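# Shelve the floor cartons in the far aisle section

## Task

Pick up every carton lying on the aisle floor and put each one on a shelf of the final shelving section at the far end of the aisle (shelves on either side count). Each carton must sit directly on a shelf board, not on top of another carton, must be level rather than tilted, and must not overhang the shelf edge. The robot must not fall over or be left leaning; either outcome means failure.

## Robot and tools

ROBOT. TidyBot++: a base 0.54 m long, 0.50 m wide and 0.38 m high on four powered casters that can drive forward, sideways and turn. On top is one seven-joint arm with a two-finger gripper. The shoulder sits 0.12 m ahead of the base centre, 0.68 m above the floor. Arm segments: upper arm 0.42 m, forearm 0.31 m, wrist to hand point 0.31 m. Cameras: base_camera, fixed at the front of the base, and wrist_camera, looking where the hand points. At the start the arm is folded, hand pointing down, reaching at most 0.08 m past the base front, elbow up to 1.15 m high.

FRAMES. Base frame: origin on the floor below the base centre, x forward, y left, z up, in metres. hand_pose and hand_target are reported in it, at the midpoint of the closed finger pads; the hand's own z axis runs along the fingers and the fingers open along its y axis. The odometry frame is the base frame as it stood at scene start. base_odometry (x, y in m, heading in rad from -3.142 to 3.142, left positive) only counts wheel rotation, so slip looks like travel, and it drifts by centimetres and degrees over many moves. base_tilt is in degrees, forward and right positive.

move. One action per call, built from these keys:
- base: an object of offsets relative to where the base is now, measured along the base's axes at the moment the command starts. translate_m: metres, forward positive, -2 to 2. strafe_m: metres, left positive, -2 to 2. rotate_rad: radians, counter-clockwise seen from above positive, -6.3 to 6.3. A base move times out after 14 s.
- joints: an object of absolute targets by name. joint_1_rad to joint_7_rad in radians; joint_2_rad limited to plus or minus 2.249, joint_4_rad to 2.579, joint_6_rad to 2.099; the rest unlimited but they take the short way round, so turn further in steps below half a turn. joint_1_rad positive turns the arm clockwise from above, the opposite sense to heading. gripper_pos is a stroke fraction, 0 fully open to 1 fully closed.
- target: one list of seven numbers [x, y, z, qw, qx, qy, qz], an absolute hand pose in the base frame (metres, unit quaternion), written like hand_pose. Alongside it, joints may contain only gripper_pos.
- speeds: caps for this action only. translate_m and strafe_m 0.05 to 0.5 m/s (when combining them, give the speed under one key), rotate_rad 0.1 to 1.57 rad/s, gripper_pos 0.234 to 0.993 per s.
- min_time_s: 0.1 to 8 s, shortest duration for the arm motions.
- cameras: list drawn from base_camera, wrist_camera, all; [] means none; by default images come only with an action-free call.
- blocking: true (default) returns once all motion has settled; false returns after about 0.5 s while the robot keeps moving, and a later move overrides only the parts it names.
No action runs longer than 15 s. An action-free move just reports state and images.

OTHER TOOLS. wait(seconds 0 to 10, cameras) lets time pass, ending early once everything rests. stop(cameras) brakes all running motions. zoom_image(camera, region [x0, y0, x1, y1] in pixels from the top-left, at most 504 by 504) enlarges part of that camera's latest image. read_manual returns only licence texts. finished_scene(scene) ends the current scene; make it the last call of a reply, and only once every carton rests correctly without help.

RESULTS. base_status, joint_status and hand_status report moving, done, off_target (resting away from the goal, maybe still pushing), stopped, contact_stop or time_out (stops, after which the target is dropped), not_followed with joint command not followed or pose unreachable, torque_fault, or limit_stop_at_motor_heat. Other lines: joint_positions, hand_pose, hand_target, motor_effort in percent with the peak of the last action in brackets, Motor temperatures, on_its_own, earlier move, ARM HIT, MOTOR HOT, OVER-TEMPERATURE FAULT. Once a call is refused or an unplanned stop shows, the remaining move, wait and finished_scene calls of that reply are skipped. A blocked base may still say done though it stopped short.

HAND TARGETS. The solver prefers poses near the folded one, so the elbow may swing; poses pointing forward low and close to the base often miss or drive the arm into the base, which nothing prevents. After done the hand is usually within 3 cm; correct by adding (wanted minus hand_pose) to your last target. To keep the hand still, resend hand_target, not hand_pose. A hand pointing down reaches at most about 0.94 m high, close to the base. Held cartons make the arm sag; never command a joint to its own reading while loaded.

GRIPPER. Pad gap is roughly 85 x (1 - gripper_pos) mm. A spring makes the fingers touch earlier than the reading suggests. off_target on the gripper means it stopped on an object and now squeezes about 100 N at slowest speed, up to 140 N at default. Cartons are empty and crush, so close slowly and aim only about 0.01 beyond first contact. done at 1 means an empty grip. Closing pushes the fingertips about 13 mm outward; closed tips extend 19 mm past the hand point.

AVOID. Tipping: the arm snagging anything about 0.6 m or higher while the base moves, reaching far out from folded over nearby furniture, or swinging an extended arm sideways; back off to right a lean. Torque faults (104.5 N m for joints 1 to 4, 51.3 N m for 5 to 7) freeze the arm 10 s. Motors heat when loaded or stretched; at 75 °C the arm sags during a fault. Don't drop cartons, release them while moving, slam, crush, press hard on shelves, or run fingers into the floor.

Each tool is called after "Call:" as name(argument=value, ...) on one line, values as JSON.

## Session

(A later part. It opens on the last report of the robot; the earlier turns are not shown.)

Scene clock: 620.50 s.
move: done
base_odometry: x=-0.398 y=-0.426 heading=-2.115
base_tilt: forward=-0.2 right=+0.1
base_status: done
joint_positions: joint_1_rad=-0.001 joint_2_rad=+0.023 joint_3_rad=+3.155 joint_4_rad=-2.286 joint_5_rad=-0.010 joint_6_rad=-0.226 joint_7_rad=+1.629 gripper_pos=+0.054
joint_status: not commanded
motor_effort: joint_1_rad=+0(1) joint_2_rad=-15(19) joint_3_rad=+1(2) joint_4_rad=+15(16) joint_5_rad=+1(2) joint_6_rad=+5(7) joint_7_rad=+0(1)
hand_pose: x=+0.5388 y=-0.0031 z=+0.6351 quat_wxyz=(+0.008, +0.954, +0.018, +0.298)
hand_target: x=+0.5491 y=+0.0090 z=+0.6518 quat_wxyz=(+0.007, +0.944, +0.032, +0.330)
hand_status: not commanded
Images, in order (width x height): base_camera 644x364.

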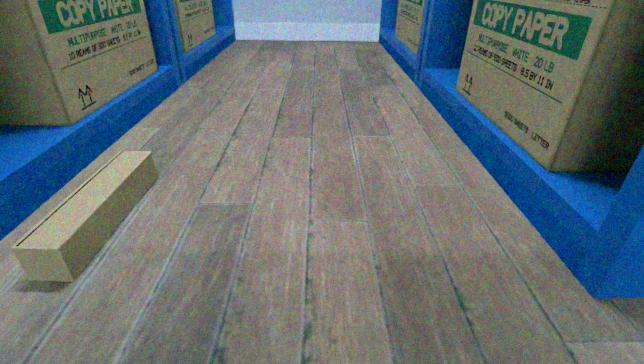

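Call:
move(base={"strafe_m": 0.33}, target=[0.65, 0.012, 0.20, 0.0116, 0.9649, -0.0435, 0.2585], min_time_s=3)

Call:
move(target=[0.65, 0.012, 0.09, 0.0116, 0.9649, -0.0435, 0.2585], min_time_s=1.5, cameras=["base_camera", "wrist_camera"])

Scene clock: 634.67 s.
move: done
base_odometry: x=-0.116 y=-0.597 heading=-2.115
base_tilt: forward=-0.2 right=+0.1
base_status: done
joint_positions: joint_1_rad=-0.069 joint_2_rad=+1.298 joint_3_rad=+3.158 joint_4_rad=-1.929 joint_5_rad=-0.053 joint_6_rad=+0.566 joint_7_rad=+1.515 gripper_pos=+0.054
joint_status: not commanded
motor_effort: joint_1_rad=+0(3) joint_2_rad=-33(35) joint_3_rad=+0(3) joint_4_rad=+3(16) joint_5_rad=+1(2) joint_6_rad=+5(7) joint_7_rad=-1(1)
hand_pose: x=+0.6404 y=+0.0188 z=+0.2056 quat_wxyz=(+0.002, +0.971, -0.019, +0.238)
hand_target: x=+0.6500 y=+0.0120 z=+0.2000 quat_wxyz=(+0.012, +0.965, -0.043, +0.259)
hand_status: done (0.013 m and 3.9 deg from the pose sent, 0.449 m and 8.5 deg at the start)
pictures: none

Scene clock: 636.50 s.
move: done
base_odometry: x=-0.116 y=-0.597 heading=-2.115
base_tilt: forward=-0.2 right=+0.1
base_status: not commanded
joint_positions: joint_1_rad=-0.069 joint_2_rad=+1.563 joint_3_rad=+3.158 joint_4_rad=-1.698 joint_5_rad=-0.060 joint_6_rad=+0.606 joint_7_rad=+1.514 gripper_pos=+0.054
joint_status: not commanded
motor_effort: joint_1_rad=+0(1) joint_2_rad=-33(36) joint_3_rad=+0(1) joint_4_rad=+2(3) joint_5_rad=+1(2) joint_6_rad=+5(6) joint_7_rad=+0(1)
hand_pose: x=+0.6474 y=+0.0176 z=+0.0977 quat_wxyz=(+0.003, +0.970, -0.020, +0.241)
hand_target: x=+0.6500 y=+0.0120 z=+0.0900 quat_wxyz=(+0.012, +0.965, -0.044, +0.259)
hand_status: done (0.010 m and 3.5 deg from the pose sent, 0.116 m and 3.9 deg at the start)
Images, in order (width x height): base_camera 644x364, wrist_camera 644x476.

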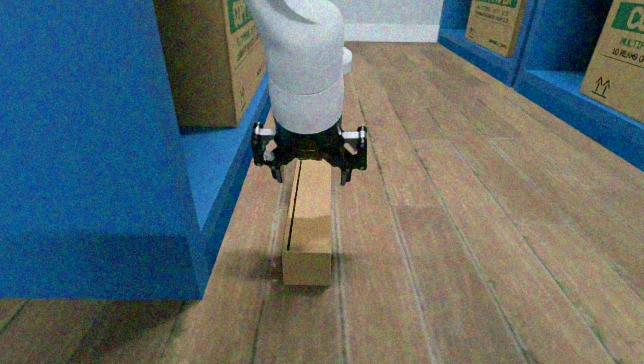

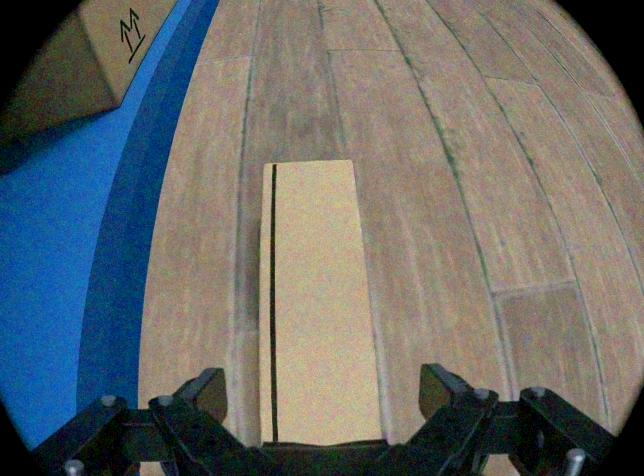

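Call:
move(target=[0.655, 0.012, 0.024, 0.0, 0.9659, 0.0, 0.2588], min_time_s=2, cameras=["base_camera", "wrist_camera"])

Call:
zoom_image(camera="base_camera", region=[240, 120, 400, 300])

Scene clock: 646.97 s.
move: done
base_odometry: x=-0.116 y=-0.597 heading=-2.115
base_tilt: forward=-0.2 right=+0.1
base_status: not commanded
joint_positions: joint_1_rad=-0.068 joint_2_rad=+1.713 joint_3_rad=+3.158 joint_4_rad=-1.512 joint_5_rad=-0.052 joint_6_rad=+0.606 joint_7_rad=+1.514 gripper_pos=+0.054
joint_status: not commanded
motor_effort: joint_1_rad=+0(1) joint_2_rad=-34(35) joint_3_rad=+1(2) joint_4_rad=+3(3) joint_5_rad=+1(2) joint_6_rad=+5(6) joint_7_rad=+0(1)
hand_pose: x=+0.6647 y=+0.0204 z=+0.0394 quat_wxyz=(+0.000, +0.966, -0.016, +0.259)
hand_target: x=+0.6550 y=+0.0120 z=+0.0240 quat_wxyz=(+0.000, +0.966, +0.000, +0.259)
hand_status: done (0.020 m and 1.8 deg from the pose sent, 0.074 m and 3.1 deg at the start)
Images, in order (width x height): base_camera 644x364, wrist_camera 644x476.

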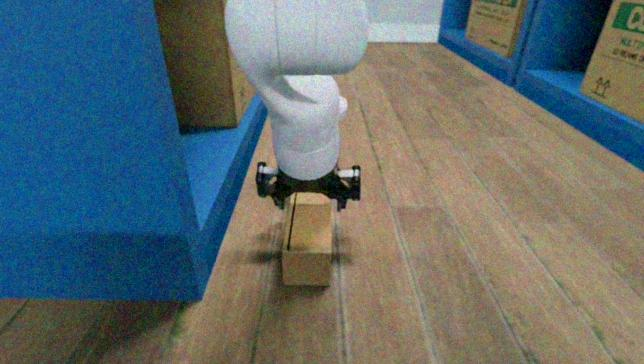

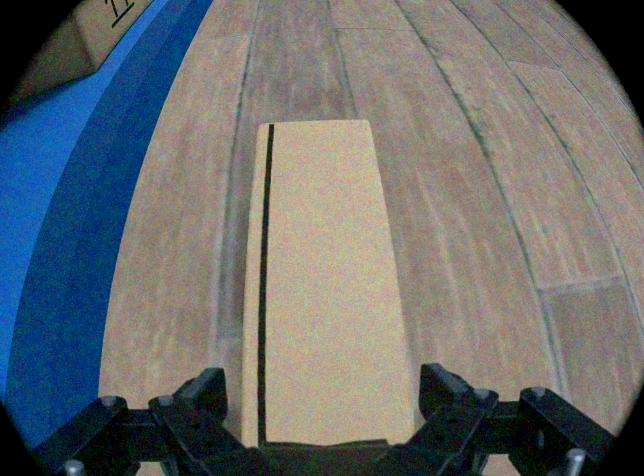

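Scaled by 2.800.

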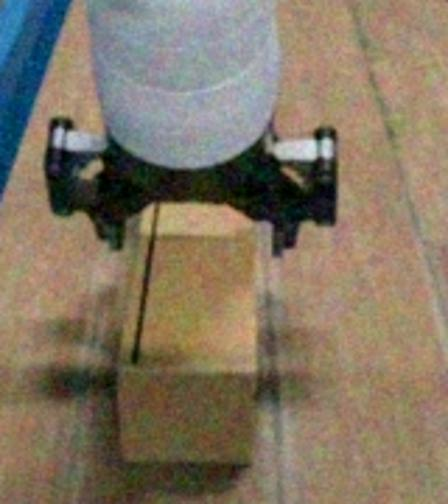

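Call:
move(target=[0.648, 0.012, 0.014, 0.0, 0.9659, 0.0, 0.2588], min_time_s=1)

Call:
move(joints={"gripper_pos": 0.30}, speeds={"gripper_pos": 0.3})

Call:
move(joints={"gripper_pos": 0.342}, speeds={"gripper_pos": 0.234}, cameras=["wrist_camera"])

Scene clock: 654.07 s.
move: done
base_odometry: x=-0.116 y=-0.597 heading=-2.115
base_tilt: forward=-0.2 right=+0.1
base_status: not commanded
joint_positions: joint_1_rad=-0.064 joint_2_rad=+1.737 joint_3_rad=+3.158 joint_4_rad=-1.503 joint_5_rad=-0.052 joint_6_rad=+0.606 joint_7_rad=+1.514 gripper_pos=+0.054
joint_status: not commanded
motor_effort: joint_1_rad=+0(1) joint_2_rad=-33(35) joint_3_rad=+1(2) joint_4_rad=+2(3) joint_5_rad=+1(2) joint_6_rad=+5(6) joint_7_rad=-1(1)
hand_pose: x=+0.6539 y=+0.0173 z=+0.0271 quat_wxyz=(+0.001, +0.968, -0.018, +0.252)
hand_target: x=+0.6480 y=+0.0120 z=+0.0140 quat_wxyz=(+0.000, +0.966, +0.000, +0.259)
hand_status: done (0.015 m and 2.2 deg from the pose sent, 0.032 m and 1.8 deg at the start)
pictures: none

Scene clock: 655.47 s.
move: done
base_odometry: x=-0.116 y=-0.597 heading=-2.115
base_tilt: forward=-0.2 right=+0.1
base_status: not commanded
joint_positions: joint_1_rad=-0.064 joint_2_rad=+1.737 joint_3_rad=+3.158 joint_4_rad=-1.503 joint_5_rad=-0.052 joint_6_rad=+0.606 joint_7_rad=+1.514 gripper_pos=+0.299
joint_status: all done
motor_effort: joint_1_rad=+0(1) joint_2_rad=-33(34) joint_3_rad=+1(2) joint_4_rad=+3(3) joint_5_rad=+1(2) joint_6_rad=+5(6) joint_7_rad=+0(1)
hand_pose: x=+0.6540 y=+0.0173 z=+0.0272 quat_wxyz=(+0.001, +0.968, -0.018, +0.252)
hand_target: x=+0.6480 y=+0.0120 z=+0.0140 quat_wxyz=(+0.000, +0.966, +0.000, +0.259)
hand_status: not commanded
pictures: none

Scene clock: 656.67 s.
move: done
base_odometry: x=-0.116 y=-0.597 heading=-2.115
base_tilt: forward=-0.2 right=+0.1
base_status: not commanded
joint_positions: joint_1_rad=-0.064 joint_2_rad=+1.737 joint_3_rad=+3.158 joint_4_rad=-1.502 joint_5_rad=-0.052 joint_6_rad=+0.607 joint_7_rad=+1.514 gripper_pos=+0.340
joint_status: all done
motor_effort: joint_1_rad=+1(1) joint_2_rad=-29(33) joint_3_rad=+0(2) joint_4_rad=+3(4) joint_5_rad=+1(1) joint_6_rad=+4(5) joint_7_rad=+0(1)
hand_pose: x=+0.6547 y=+0.0174 z=+0.0274 quat_wxyz=(+0.001, +0.967, -0.018, +0.253)
hand_target: x=+0.6480 y=+0.0120 z=+0.0140 quat_wxyz=(+0.000, +0.966, +0.000, +0.259)
hand_status: not commanded
Images, in order (width x height): wrist_camera 644x476.

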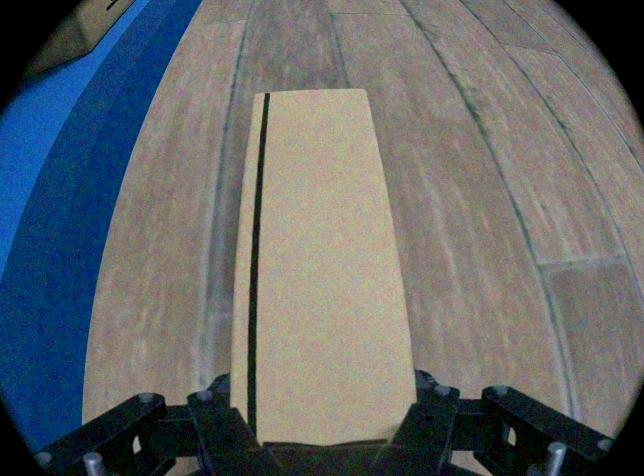

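Call:
move(target=[0.63, 0.01, 0.25, 0.0, 0.9659, 0.0, 0.2588], min_time_s=2.5)

Call:
move(base={"strafe_m": -0.235}, target=[0.53, 0.0, 0.68, 0.0, 0.9659, 0.0, 0.2588], min_time_s=3)

Call:
move(base={"translate_m": 0.8}, speeds={"translate_m": 0.4}, cameras=["base_camera", "wrist_camera"])

Scene clock: 672.93 s.
move: done
base_odometry: x=-0.116 y=-0.597 heading=-2.115
base_tilt: forward=-0.2 right=+0.1
base_status: not commanded
joint_positions: joint_1_rad=-0.060 joint_2_rad=+1.257 joint_3_rad=+3.158 joint_4_rad=-2.044 joint_5_rad=-0.051 joint_6_rad=+0.611 joint_7_rad=+1.514 gripper_pos=+0.340
joint_status: not commanded
motor_effort: joint_1_rad=+0(1) joint_2_rad=-32(34) joint_3_rad=+1(2) joint_4_rad=+1(4) joint_5_rad=+1(2) joint_6_rad=+5(6) joint_7_rad=+0(1)
hand_pose: x=+0.6051 y=+0.0122 z=+0.2212 quat_wxyz=(+0.004, +0.974, -0.023, +0.225)
hand_target: x=+0.6300 y=+0.0100 z=+0.2500 quat_wxyz=(+0.000, +0.966, +0.000, +0.259)
hand_status: done (0.038 m and 4.8 deg from the pose sent, 0.224 m and 2.2 deg at the start)
pictures: none

Scene clock: 676.53 s.
move: done
base_odometry: x=-0.317 y=-0.475 heading=-2.114
base_tilt: forward=-0.2 right=+0.1
base_status: done
joint_positions: joint_1_rad=-0.035 joint_2_rad=-0.013 joint_3_rad=+3.157 joint_4_rad=-2.113 joint_5_rad=-0.045 joint_6_rad=-0.495 joint_7_rad=+1.539 gripper_pos=+0.340
joint_status: not commanded
motor_effort: joint_1_rad=-1(5) joint_2_rad=-15(34) joint_3_rad=+1(3) joint_4_rad=+17(17) joint_5_rad=+0(2) joint_6_rad=+6(7) joint_7_rad=+0(1)
hand_pose: x=+0.5467 y=+0.0165 z=+0.6782 quat_wxyz=(-0.023, +0.962, -0.022, +0.270)
hand_target: x=+0.5300 y=+0.0000 z=+0.6800 quat_wxyz=(+0.000, +0.966, +0.000, +0.259)
hand_status: done (0.024 m and 3.8 deg from the pose sent, 0.465 m and 4.8 deg at the start)
pictures: none

Scene clock: 679.60 s.
move: done
base_odometry: x=-0.731 y=-1.160 heading=-2.115
base_tilt: forward=-0.2 right=+0.1
base_status: done
joint_positions: joint_1_rad=-0.034 joint_2_rad=-0.018 joint_3_rad=+3.157 joint_4_rad=-2.118 joint_5_rad=-0.044 joint_6_rad=-0.501 joint_7_rad=+1.539 gripper_pos=+0.340
joint_status: not commanded
motor_effort: joint_1_rad=+0(1) joint_2_rad=-15(20) joint_3_rad=+1(2) joint_4_rad=+17(18) joint_5_rad=+1(1) joint_6_rad=+5(7) joint_7_rad=+0(1)
hand_pose: x=+0.5430 y=+0.0160 z=+0.6770 quat_wxyz=(-0.022, +0.963, -0.022, +0.266)
hand_target: x=+0.5300 y=+0.0000 z=+0.6800 quat_wxyz=(+0.000, +0.966, +0.000, +0.259)
hand_status: not commanded
Images, in order (width x height): base_camera 644x364, wrist_camera 644x476.

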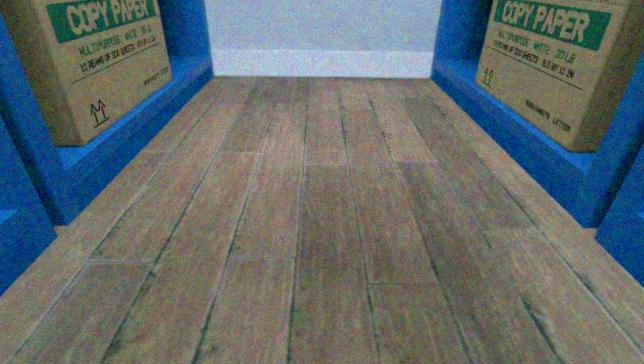

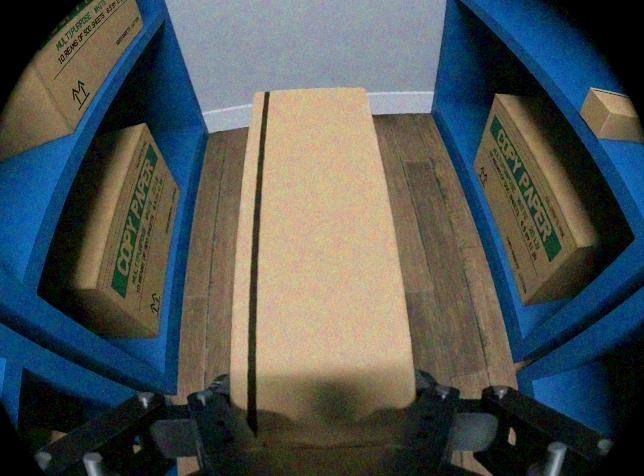

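Call:
move(base={"translate_m": 0.77}, speeds={"translate_m": 0.4})

Call:
move(joints={"joint_1_rad": 1.575}, min_time_s=4, cameras=["base_camera", "wrist_camera"])

Scene clock: 688.23 s.
move: done
base_odometry: x=-1.129 y=-1.819 heading=-2.115
base_tilt: forward=-0.2 right=+0.1
base_status: done
joint_positions: joint_1_rad=-0.034 joint_2_rad=-0.023 joint_3_rad=+3.157 joint_4_rad=-2.121 joint_5_rad=-0.044 joint_6_rad=-0.503 joint_7_rad=+1.539 gripper_pos=+0.340
joint_status: not commanded
motor_effort: joint_1_rad=+0(1) joint_2_rad=-14(20) joint_3_rad=+1(2) joint_4_rad=+17(18) joint_5_rad=+0(2) joint_6_rad=+5(7) joint_7_rad=+0(1)
hand_pose: x=+0.5414 y=+0.0160 z=+0.6775 quat_wxyz=(-0.022, +0.963, -0.022, +0.266)
hand_target: x=+0.5300 y=+0.0000 z=+0.6800 quat_wxyz=(+0.000, +0.966, +0.000, +0.259)
hand_status: not commanded
pictures: none

Scene clock: 692.53 s.
move: done
base_odometry: x=-1.129 y=-1.819 heading=-2.115
base_tilt: forward=-0.2 right=+0.1
base_status: not commanded
joint_positions: joint_1_rad=+1.551 joint_2_rad=-0.023 joint_3_rad=+3.157 joint_4_rad=-2.121 joint_5_rad=-0.043 joint_6_rad=-0.503 joint_7_rad=+1.539 gripper_pos=+0.340
joint_status: all done
motor_effort: joint_1_rad=+0(2) joint_2_rad=-15(16) joint_3_rad=+1(2) joint_4_rad=+17(17) joint_5_rad=+1(2) joint_6_rad=+6(7) joint_7_rad=-1(1)
hand_pose: x=+0.1287 y=-0.4225 z=+0.6775 quat_wxyz=(+0.174, +0.661, -0.701, +0.203)
hand_target: x=+0.1139 y=-0.4110 z=+0.6800 quat_wxyz=(+0.184, +0.679, -0.687, +0.182)
hand_status: not commanded
Images, in order (width x height): base_camera 644x364, wrist_camera 644x476.

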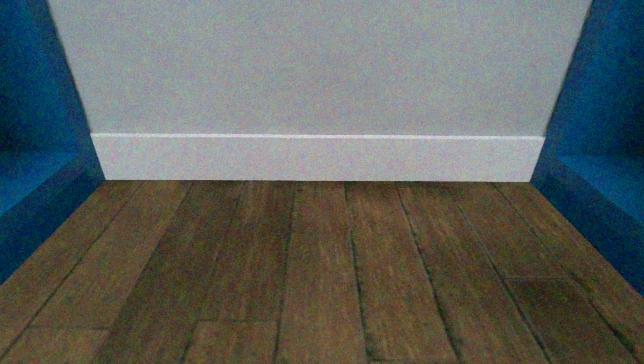

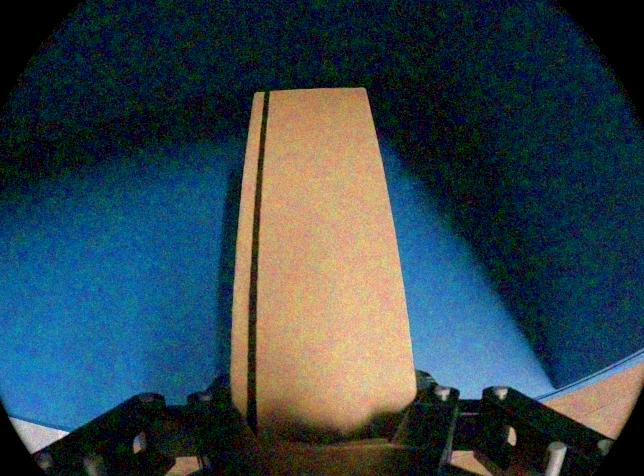

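Call:
move(base={"translate_m": 0.2}, speeds={"translate_m": 0.3}, cameras=["wrist_camera", "base_camera"])

Scene clock: 702.73 s.
move: done
base_odometry: x=-1.233 y=-1.990 heading=-2.115
base_tilt: forward=-0.2 right=+0.1
base_status: done
joint_positions: joint_1_rad=+1.557 joint_2_rad=-0.023 joint_3_rad=+3.157 joint_4_rad=-2.121 joint_5_rad=-0.041 joint_6_rad=-0.503 joint_7_rad=+1.539 gripper_pos=+0.340
joint_status: not commanded
motor_effort: joint_1_rad=+0(2) joint_2_rad=-16(16) joint_3_rad=+1(3) joint_4_rad=+17(17) joint_5_rad=+1(2) joint_6_rad=+5(7) joint_7_rad=+0(1)
hand_pose: x=+0.1259 y=-0.4226 z=+0.6775 quat_wxyz=(+0.175, +0.659, -0.703, +0.202)
hand_target: x=+0.1139 y=-0.4110 z=+0.6800 quat_wxyz=(+0.184, +0.679, -0.687, +0.182)
hand_status: not commanded
pictures: base_camera, wrist_camera
Images, in order (width x height): base_camera 644x364, wrist_camera 644x476.

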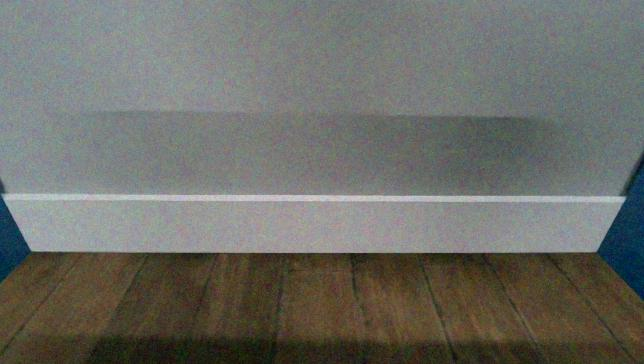

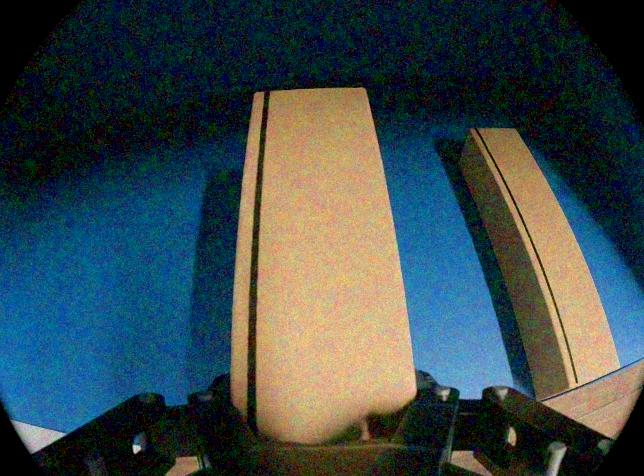

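Call:
zoom_image(camera="wrist_camera", region=[440, 100, 644, 430])

Scaled by 1.527.

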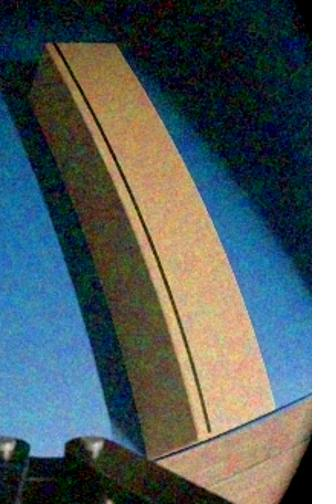

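Call:
move(target=[0.122, -0.44, 0.595, 0.1877, 0.713, -0.6533, 0.172], min_time_s=2)

Call:
move(target=[0.122, -0.55, 0.58, 0.1877, 0.713, -0.6533, 0.172], min_time_s=3, cameras=["wrist_camera"])

Scene clock: 751.07 s.
move: done
base_odometry: x=-1.233 y=-1.990 heading=-2.115
base_tilt: forward=-0.2 right=+0.1
base_status: not commanded
joint_positions: joint_1_rad=+1.224 joint_2_rad=+0.150 joint_3_rad=+3.541 joint_4_rad=-2.220 joint_5_rad=-0.304 joint_6_rad=-0.303 joint_7_rad=+1.959 gripper_pos=+0.340
joint_status: not commanded
motor_effort: joint_1_rad=+0(1) joint_2_rad=-17(19) joint_3_rad=+2(3) joint_4_rad=+14(17) joint_5_rad=+0(2) joint_6_rad=+5(6) joint_7_rad=+0(1)
hand_pose: x=+0.1230 y=-0.4321 z=+0.6007 quat_wxyz=(+0.175, +0.714, -0.656, +0.171)
hand_target: x=+0.1220 y=-0.4400 z=+0.5950 quat_wxyz=(+0.188, +0.713, -0.653, +0.172)
hand_status: done (0.010 m and 1.6 deg from the pose sent, 0.084 m and 9.1 deg at the start)
pictures: none

Scene clock: 754.37 s.
move: done
base_odometry: x=-1.233 y=-1.990 heading=-2.115
base_tilt: forward=-0.2 right=+0.1
base_status: not commanded
joint_positions: joint_1_rad=+1.378 joint_2_rad=+0.382 joint_3_rad=+3.380 joint_4_rad=-1.951 joint_5_rad=-0.304 joint_6_rad=-0.303 joint_7_rad=+1.959 gripper_pos=+0.340
joint_status: not commanded
motor_effort: joint_1_rad=+0(1) joint_2_rad=-26(27) joint_3_rad=+2(3) joint_4_rad=+15(15) joint_5_rad=+1(1) joint_6_rad=+4(7) joint_7_rad=+0(1)
hand_pose: x=+0.1243 y=-0.5418 z=+0.5879 quat_wxyz=(+0.195, +0.721, -0.642, +0.172)
hand_target: x=+0.1220 y=-0.5500 z=+0.5800 quat_wxyz=(+0.188, +0.713, -0.653, +0.172)
hand_status: done (0.012 m and 1.7 deg from the pose sent, 0.120 m and 1.6 deg at the start)
Images, in order (width x height): wrist_camera 644x476.

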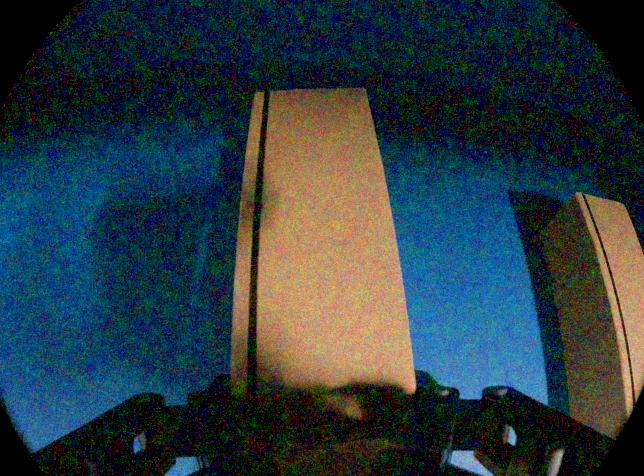

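Call:
move(target=[0.122, -0.554, 0.562, 0.1736, 0.6595, -0.7072, 0.1862], min_time_s=2, cameras=["wrist_camera"])

Scene clock: 764.03 s.
move: done
base_odometry: x=-1.233 y=-1.990 heading=-2.115
base_tilt: forward=-0.2 right=+0.1
base_status: not commanded
joint_positions: joint_1_rad=+1.402 joint_2_rad=+0.419 joint_3_rad=+3.351 joint_4_rad=-1.951 joint_5_rad=-0.304 joint_6_rad=-0.303 joint_7_rad=+1.846 gripper_pos=+0.340
joint_status: not commanded
motor_effort: joint_1_rad=+0(1) joint_2_rad=-27(27) joint_3_rad=+3(3) joint_4_rad=+14(15) joint_5_rad=+1(1) joint_6_rad=+5(6) joint_7_rad=+0(1)
hand_pose: x=+0.1267 y=-0.5375 z=+0.5676 quat_wxyz=(+0.170, +0.688, -0.685, +0.172)
hand_target: x=+0.1220 y=-0.5540 z=+0.5620 quat_wxyz=(+0.174, +0.660, -0.707, +0.186)
hand_status: done (0.018 m and 4.5 deg from the pose sent, 0.029 m and 10.6 deg at the start)
Images, in order (width x height): wrist_camera 644x476.

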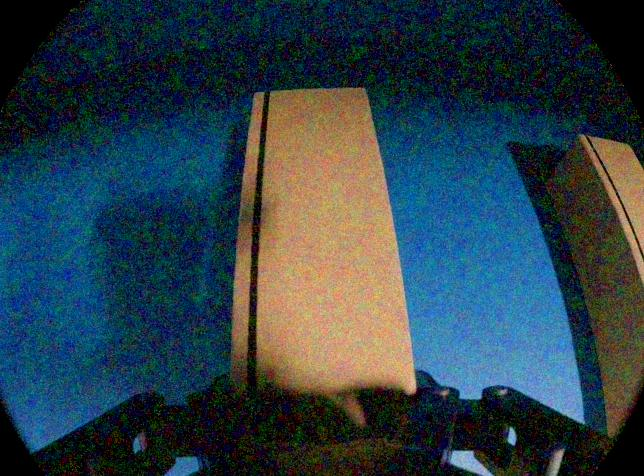

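Call:
move(target=[0.122, -0.56, 0.548, 0.1736, 0.6595, -0.7072, 0.1862], min_time_s=1.5, cameras=["wrist_camera"])

Scene clock: 776.53 s.
move: done
base_odometry: x=-1.233 y=-1.990 heading=-2.115
base_tilt: forward=-0.2 right=+0.1
base_status: not commanded
joint_positions: joint_1_rad=+1.440 joint_2_rad=+0.441 joint_3_rad=+3.301 joint_4_rad=-1.950 joint_5_rad=-0.304 joint_6_rad=-0.269 joint_7_rad=+1.813 gripper_pos=+0.340
joint_status: not commanded
motor_effort: joint_1_rad=+0(1) joint_2_rad=-24(27) joint_3_rad=+2(3) joint_4_rad=+13(14) joint_5_rad=+0(1) joint_6_rad=+4(6) joint_7_rad=-1(1)
hand_pose: x=+0.1297 y=-0.5437 z=+0.5596 quat_wxyz=(+0.167, +0.676, -0.695, +0.181)
hand_target: x=+0.1220 y=-0.5600 z=+0.5480 quat_wxyz=(+0.174, +0.660, -0.707, +0.186)
hand_status: done (0.021 m and 2.5 deg from the pose sent, 0.030 m and 4.5 deg at the start)
Images, in order (width x height): wrist_camera 644x476.

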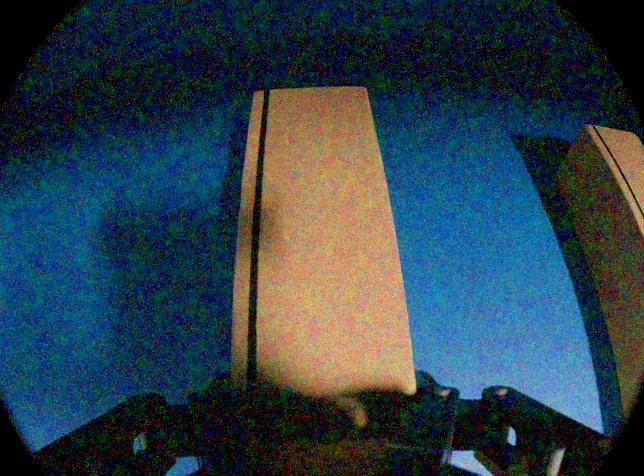

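Call:
move(joints={"gripper_pos": 0.05}, speeds={"gripper_pos": 0.3})

Call:
move(target=[0.122, -0.50, 0.635, 0.183, 0.683, -0.683, 0.183], min_time_s=2)

Call:
move(target=[0.122, -0.40, 0.68, 0.183, 0.683, -0.683, 0.183], min_time_s=2, cameras=["wrist_camera"])

Scene clock: 786.43 s.
move: done
base_odometry: x=-1.233 y=-1.990 heading=-2.115
base_tilt: forward=-0.2 right=+0.1
base_status: not commanded
joint_positions: joint_1_rad=+1.441 joint_2_rad=+0.451 joint_3_rad=+3.299 joint_4_rad=-1.949 joint_5_rad=-0.304 joint_6_rad=-0.269 joint_7_rad=+1.812 gripper_pos=+0.054
joint_status: all done
motor_effort: joint_1_rad=+0(1) joint_2_rad=-27(28) joint_3_rad=+2(3) joint_4_rad=+13(14) joint_5_rad=+1(1) joint_6_rad=+5(6) joint_7_rad=+0(1)
hand_pose: x=+0.1298 y=-0.5428 z=+0.5543 quat_wxyz=(+0.163, +0.676, -0.696, +0.178)
hand_target: x=+0.1220 y=-0.5600 z=+0.5480 quat_wxyz=(+0.174, +0.660, -0.707, +0.186)
hand_status: not commanded
pictures: none

Scene clock: 788.77 s.
move: done
base_odometry: x=-1.233 y=-1.990 heading=-2.115
base_tilt: forward=-0.2 right=+0.1
base_status: not commanded
joint_positions: joint_1_rad=+1.164 joint_2_rad=+0.273 joint_3_rad=+3.638 joint_4_rad=-1.990 joint_5_rad=-0.304 joint_6_rad=-0.383 joint_7_rad=+1.842 gripper_pos=+0.054
joint_status: not commanded
motor_effort: joint_1_rad=-1(1) joint_2_rad=-21(28) joint_3_rad=+4(4) joint_4_rad=+15(15) joint_5_rad=+1(2) joint_6_rad=+5(6) joint_7_rad=+0(1)
hand_pose: x=+0.1121 y=-0.5149 z=+0.6271 quat_wxyz=(+0.199, +0.675, -0.688, +0.177)
hand_target: x=+0.1220 y=-0.5000 z=+0.6350 quat_wxyz=(+0.183, +0.683, -0.683, +0.183)
hand_status: done (0.020 m and 2.3 deg from the pose sent, 0.092 m and 2.9 deg at the start)
pictures: none

Scene clock: 791.37 s.
move: done
base_odometry: x=-1.233 y=-1.990 heading=-2.115
base_tilt: forward=-0.2 right=+0.1
base_status: not commanded
joint_positions: joint_1_rad=+0.781 joint_2_rad=-0.098 joint_3_rad=+3.851 joint_4_rad=-2.154 joint_5_rad=+0.180 joint_6_rad=-0.509 joint_7_rad=+1.387 gripper_pos=+0.054
joint_status: not commanded
motor_effort: joint_1_rad=-1(1) joint_2_rad=-9(23) joint_3_rad=+0(3) joint_4_rad=+17(17) joint_5_rad=+1(2) joint_6_rad=+5(6) joint_7_rad=-1(1)
hand_pose: x=+0.1301 y=-0.4159 z=+0.6843 quat_wxyz=(+0.192, +0.684, -0.675, +0.197)
hand_target: x=+0.1220 y=-0.4000 z=+0.6800 quat_wxyz=(+0.183, +0.683, -0.683, +0.183)
hand_status: done (0.018 m and 2.1 deg from the pose sent, 0.127 m and 2.3 deg at the start)
Images, in order (width x height): wrist_camera 644x476.

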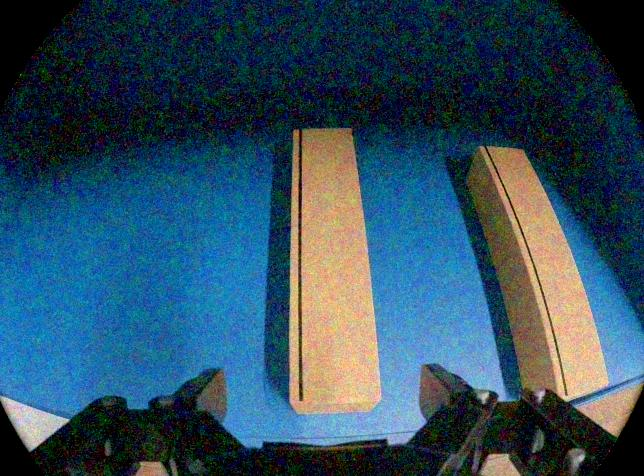

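Call:
zoom_image(camera="wrist_camera", region=[250, 330, 644, 476])

Scaled by 1.279.

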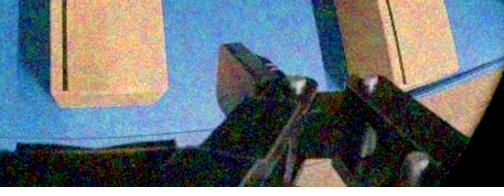

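Call:
move(base={"translate_m": -0.18}, joints={"gripper_pos": 1.0}, speeds={"gripper_pos": 0.5, "translate_m": 0.3}, cameras=["wrist_camera"])

Scene clock: 808.60 s.
move: done
base_odometry: x=-1.140 y=-1.836 heading=-2.115
base_tilt: forward=-0.2 right=+0.1
base_status: done
joint_positions: joint_1_rad=+0.776 joint_2_rad=-0.105 joint_3_rad=+3.858 joint_4_rad=-2.155 joint_5_rad=+0.184 joint_6_rad=-0.512 joint_7_rad=+1.386 gripper_pos=+0.999
joint_status: all done
motor_effort: joint_1_rad=+1(2) joint_2_rad=-9(11) joint_3_rad=+0(3) joint_4_rad=+17(18) joint_5_rad=+1(2) joint_6_rad=+6(6) joint_7_rad=+0(1)
hand_pose: x=+0.1286 y=-0.4149 z=+0.6854 quat_wxyz=(+0.192, +0.684, -0.676, +0.198)
hand_target: x=+0.1220 y=-0.4000 z=+0.6800 quat_wxyz=(+0.183, +0.683, -0.683, +0.183)
hand_status: not commanded
Images, in order (width x height): wrist_camera 644x476.

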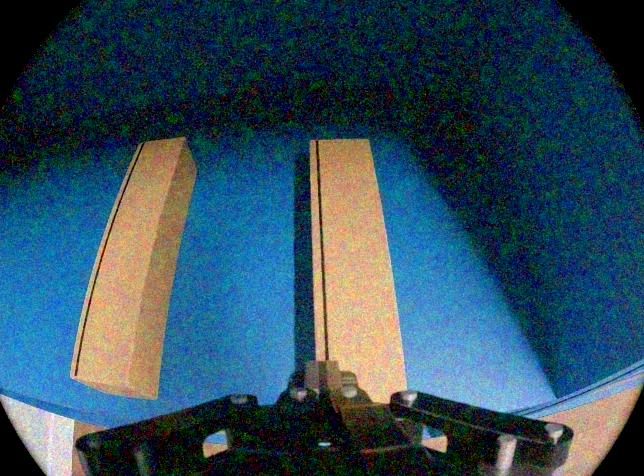

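Call:
move(base={"translate_m": -0.022, "strafe_m": 0.08}, speeds={"translate_m": 0.2})

Call:
move(target=[0.122, -0.40, 0.61, 0.183, 0.683, -0.683, 0.183], min_time_s=2, cameras=["wrist_camera", "base_camera"])

Scene clock: 817.30 s.
move: done
base_odometry: x=-1.060 y=-1.858 heading=-2.115
base_tilt: forward=-0.2 right=+0.1
base_status: done
joint_positions: joint_1_rad=+0.776 joint_2_rad=-0.111 joint_3_rad=+3.858 joint_4_rad=-2.160 joint_5_rad=+0.184 joint_6_rad=-0.516 joint_7_rad=+1.386 gripper_pos=+0.999
joint_status: not commanded
motor_effort: joint_1_rad=-1(1) joint_2_rad=-9(11) joint_3_rad=+0(1) joint_4_rad=+17(18) joint_5_rad=+2(2) joint_6_rad=+5(7) joint_7_rad=+0(1)
hand_pose: x=+0.1284 y=-0.4118 z=+0.6844 quat_wxyz=(+0.189, +0.684, -0.676, +0.198)
hand_target: x=+0.1220 y=-0.4000 z=+0.6800 quat_wxyz=(+0.183, +0.683, -0.683, +0.183)
hand_status: not commanded
pictures: none

Scene clock: 819.60 s.
move: done
base_odometry: x=-1.060 y=-1.858 heading=-2.115
base_tilt: forward=-0.2 right=+0.1
base_status: not commanded
joint_positions: joint_1_rad=+0.838 joint_2_rad=+0.019 joint_3_rad=+3.859 joint_4_rad=-2.311 joint_5_rad=-0.114 joint_6_rad=-0.318 joint_7_rad=+1.694 gripper_pos=+0.999
joint_status: not commanded
motor_effort: joint_1_rad=+0(1) joint_2_rad=-11(12) joint_3_rad=+1(2) joint_4_rad=+14(17) joint_5_rad=+1(2) joint_6_rad=+5(6) joint_7_rad=-1(1)
hand_pose: x=+0.1397 y=-0.3918 z=+0.6140 quat_wxyz=(+0.167, +0.699, -0.670, +0.183)
hand_target: x=+0.1220 y=-0.4000 z=+0.6100 quat_wxyz=(+0.183, +0.683, -0.683, +0.183)
hand_status: done (0.020 m and 3.0 deg from the pose sent, 0.076 m and 2.0 deg at the start)
pictures: base_camera, wrist_camera
Images, in order (width x height): base_camera 644x364, wrist_camera 644x476.

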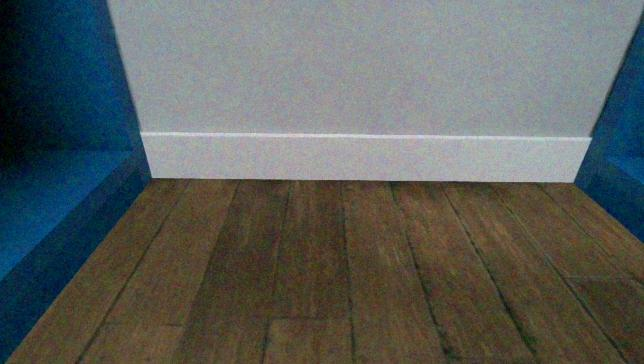

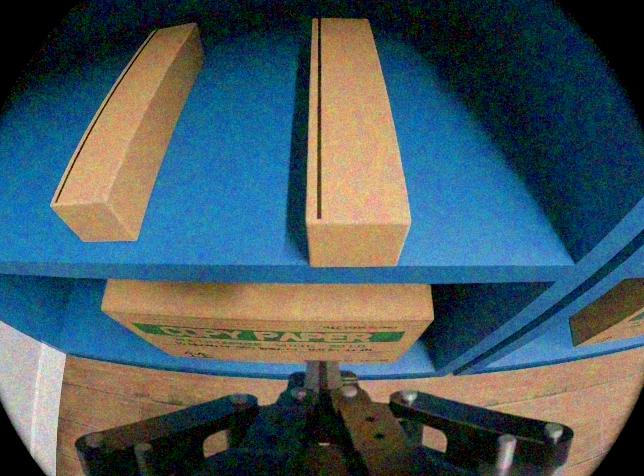

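Call:
move(base={"translate_m": -0.018}, target=[0.125, -0.395, 0.572, 0.183, 0.683, -0.683, 0.183], min_time_s=2, cameras=["wrist_camera"])

Scene clock: 827.23 s.
move: done
base_odometry: x=-1.051 y=-1.843 heading=-2.115
base_tilt: forward=-0.2 right=+0.1
base_status: done
joint_positions: joint_1_rad=+1.309 joint_2_rad=+0.106 joint_3_rad=+3.404 joint_4_rad=-2.382 joint_5_rad=-0.273 joint_6_rad=-0.149 joint_7_rad=+1.832 gripper_pos=+0.999
joint_status: not commanded
motor_effort: joint_1_rad=+0(2) joint_2_rad=-15(16) joint_3_rad=+1(2) joint_4_rad=+13(15) joint_5_rad=+1(2) joint_6_rad=+5(6) joint_7_rad=+0(1)
hand_pose: x=+0.1306 y=-0.3911 z=+0.5799 quat_wxyz=(+0.174, +0.687, -0.681, +0.185)
hand_target: x=+0.1250 y=-0.3950 z=+0.5720 quat_wxyz=(+0.183, +0.683, -0.683, +0.183)
hand_status: done (0.010 m and 1.1 deg from the pose sent, 0.045 m and 3.0 deg at the start)
Images, in order (width x height): wrist_camera 644x476.

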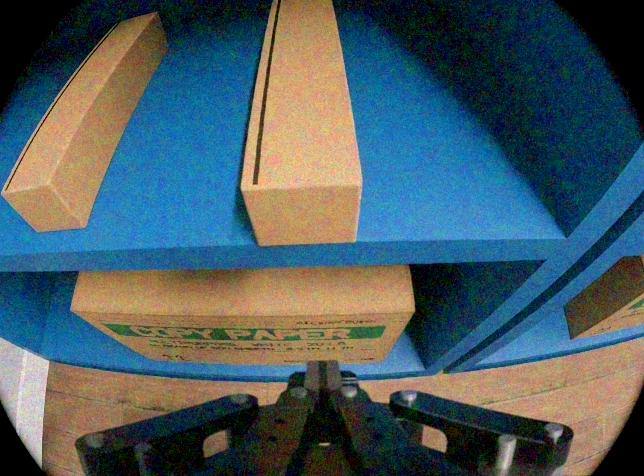

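Call:
move(base={"strafe_m": -0.055, "translate_m": 0.009}, speeds={"strafe_m": 0.1}, cameras=["wrist_camera"])

Scene clock: 836.57 s.
move: done
base_odometry: x=-1.102 y=-1.822 heading=-2.115
base_tilt: forward=-0.2 right=+0.1
base_status: done
joint_positions: joint_1_rad=+1.311 joint_2_rad=+0.113 joint_3_rad=+3.403 joint_4_rad=-2.388 joint_5_rad=-0.274 joint_6_rad=-0.144 joint_7_rad=+1.833 gripper_pos=+0.999
joint_status: not commanded
motor_effort: joint_1_rad=+0(1) joint_2_rad=-15(17) joint_3_rad=+1(2) joint_4_rad=+13(14) joint_5_rad=+1(1) joint_6_rad=+4(6) joint_7_rad=+0(1)
hand_pose: x=+0.1298 y=-0.3885 z=+0.5760 quat_wxyz=(+0.173, +0.688, -0.682, +0.181)
hand_target: x=+0.1250 y=-0.3950 z=+0.5720 quat_wxyz=(+0.183, +0.683, -0.683, +0.183)
hand_status: not commanded
Images, in order (width x height): wrist_camera 644x476.

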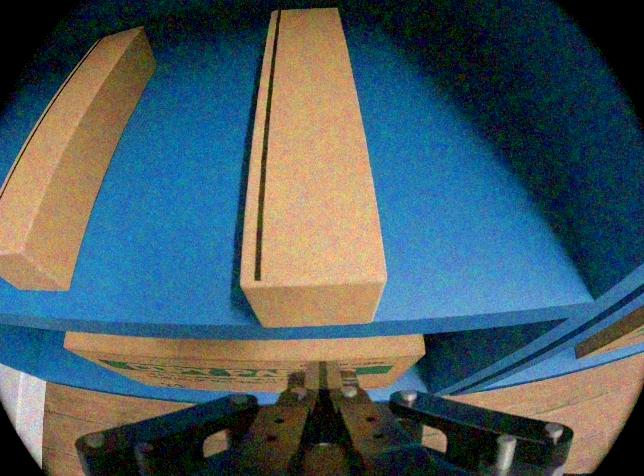

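Call:
move(base={"strafe_m": -0.05}, speeds={"strafe_m": 0.06}, cameras=["wrist_camera"])

Scene clock: 844.50 s.
move: done
base_odometry: x=-1.145 y=-1.796 heading=-2.115
base_tilt: forward=-0.2 right=+0.1
base_status: done
joint_positions: joint_1_rad=+1.311 joint_2_rad=+0.115 joint_3_rad=+3.403 joint_4_rad=-2.390 joint_5_rad=-0.274 joint_6_rad=-0.142 joint_7_rad=+1.833 gripper_pos=+0.999
joint_status: not commanded
motor_effort: joint_1_rad=+0(1) joint_2_rad=-15(19) joint_3_rad=+2(2) joint_4_rad=+13(14) joint_5_rad=+1(1) joint_6_rad=+4(6) joint_7_rad=-1(1)
hand_pose: x=+0.1295 y=-0.3880 z=+0.5750 quat_wxyz=(+0.172, +0.688, -0.682, +0.180)
hand_target: x=+0.1250 y=-0.3950 z=+0.5720 quat_wxyz=(+0.183, +0.683, -0.683, +0.183)
hand_status: not commanded
Images, in order (width x height): wrist_camera 644x476.

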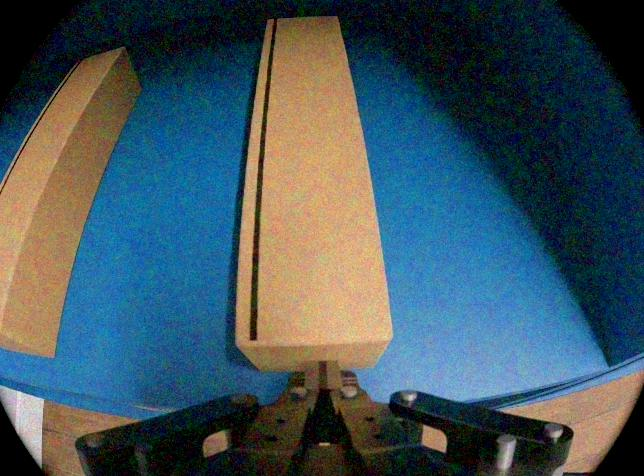

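Call:
move(base={"strafe_m": -0.02}, speeds={"strafe_m": 0.06})

Call:
move(base={"strafe_m": 0.13}, speeds={"strafe_m": 0.2}, cameras=["wrist_camera"])

Scene clock: 853.00 s.
move: done
base_odometry: x=-1.162 y=-1.786 heading=-2.115
base_tilt: forward=-0.2 right=+0.1
base_status: done
joint_positions: joint_1_rad=+1.312 joint_2_rad=+0.116 joint_3_rad=+3.402 joint_4_rad=-2.391 joint_5_rad=-0.274 joint_6_rad=-0.141 joint_7_rad=+1.833 gripper_pos=+0.999
joint_status: not commanded
motor_effort: joint_1_rad=+0(1) joint_2_rad=-16(17) joint_3_rad=+1(2) joint_4_rad=+12(14) joint_5_rad=+1(2) joint_6_rad=+3(7) joint_7_rad=+0(1)
hand_pose: x=+0.1294 y=-0.3876 z=+0.5744 quat_wxyz=(+0.172, +0.688, -0.682, +0.180)
hand_target: x=+0.1250 y=-0.3950 z=+0.5720 quat_wxyz=(+0.183, +0.683, -0.683, +0.183)
hand_status: not commanded
pictures: none

Scene clock: 854.40 s.
move: done
base_odometry: x=-1.051 y=-1.853 heading=-2.115
base_tilt: forward=-0.2 right=+0.1
base_status: done
joint_positions: joint_1_rad=+1.313 joint_2_rad=+0.118 joint_3_rad=+3.401 joint_4_rad=-2.392 joint_5_rad=-0.275 joint_6_rad=-0.139 joint_7_rad=+1.833 gripper_pos=+0.999
joint_status: not commanded
motor_effort: joint_1_rad=+0(1) joint_2_rad=-15(18) joint_3_rad=+1(2) joint_4_rad=+12(14) joint_5_rad=+1(2) joint_6_rad=+5(6) joint_7_rad=+0(1)
hand_pose: x=+0.1290 y=-0.3869 z=+0.5732 quat_wxyz=(+0.172, +0.688, -0.683, +0.178)
hand_target: x=+0.1250 y=-0.3950 z=+0.5720 quat_wxyz=(+0.183, +0.683, -0.683, +0.183)
hand_status: not commanded
Images, in order (width x height): wrist_camera 644x476.

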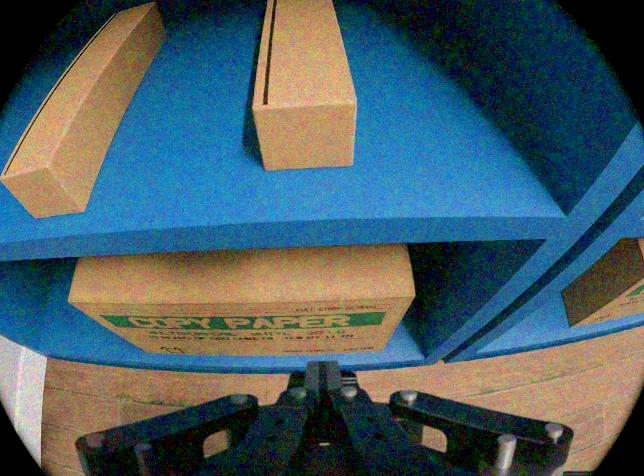

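Call:
finished_scene(scene=1)

The scene is finished: the task was done.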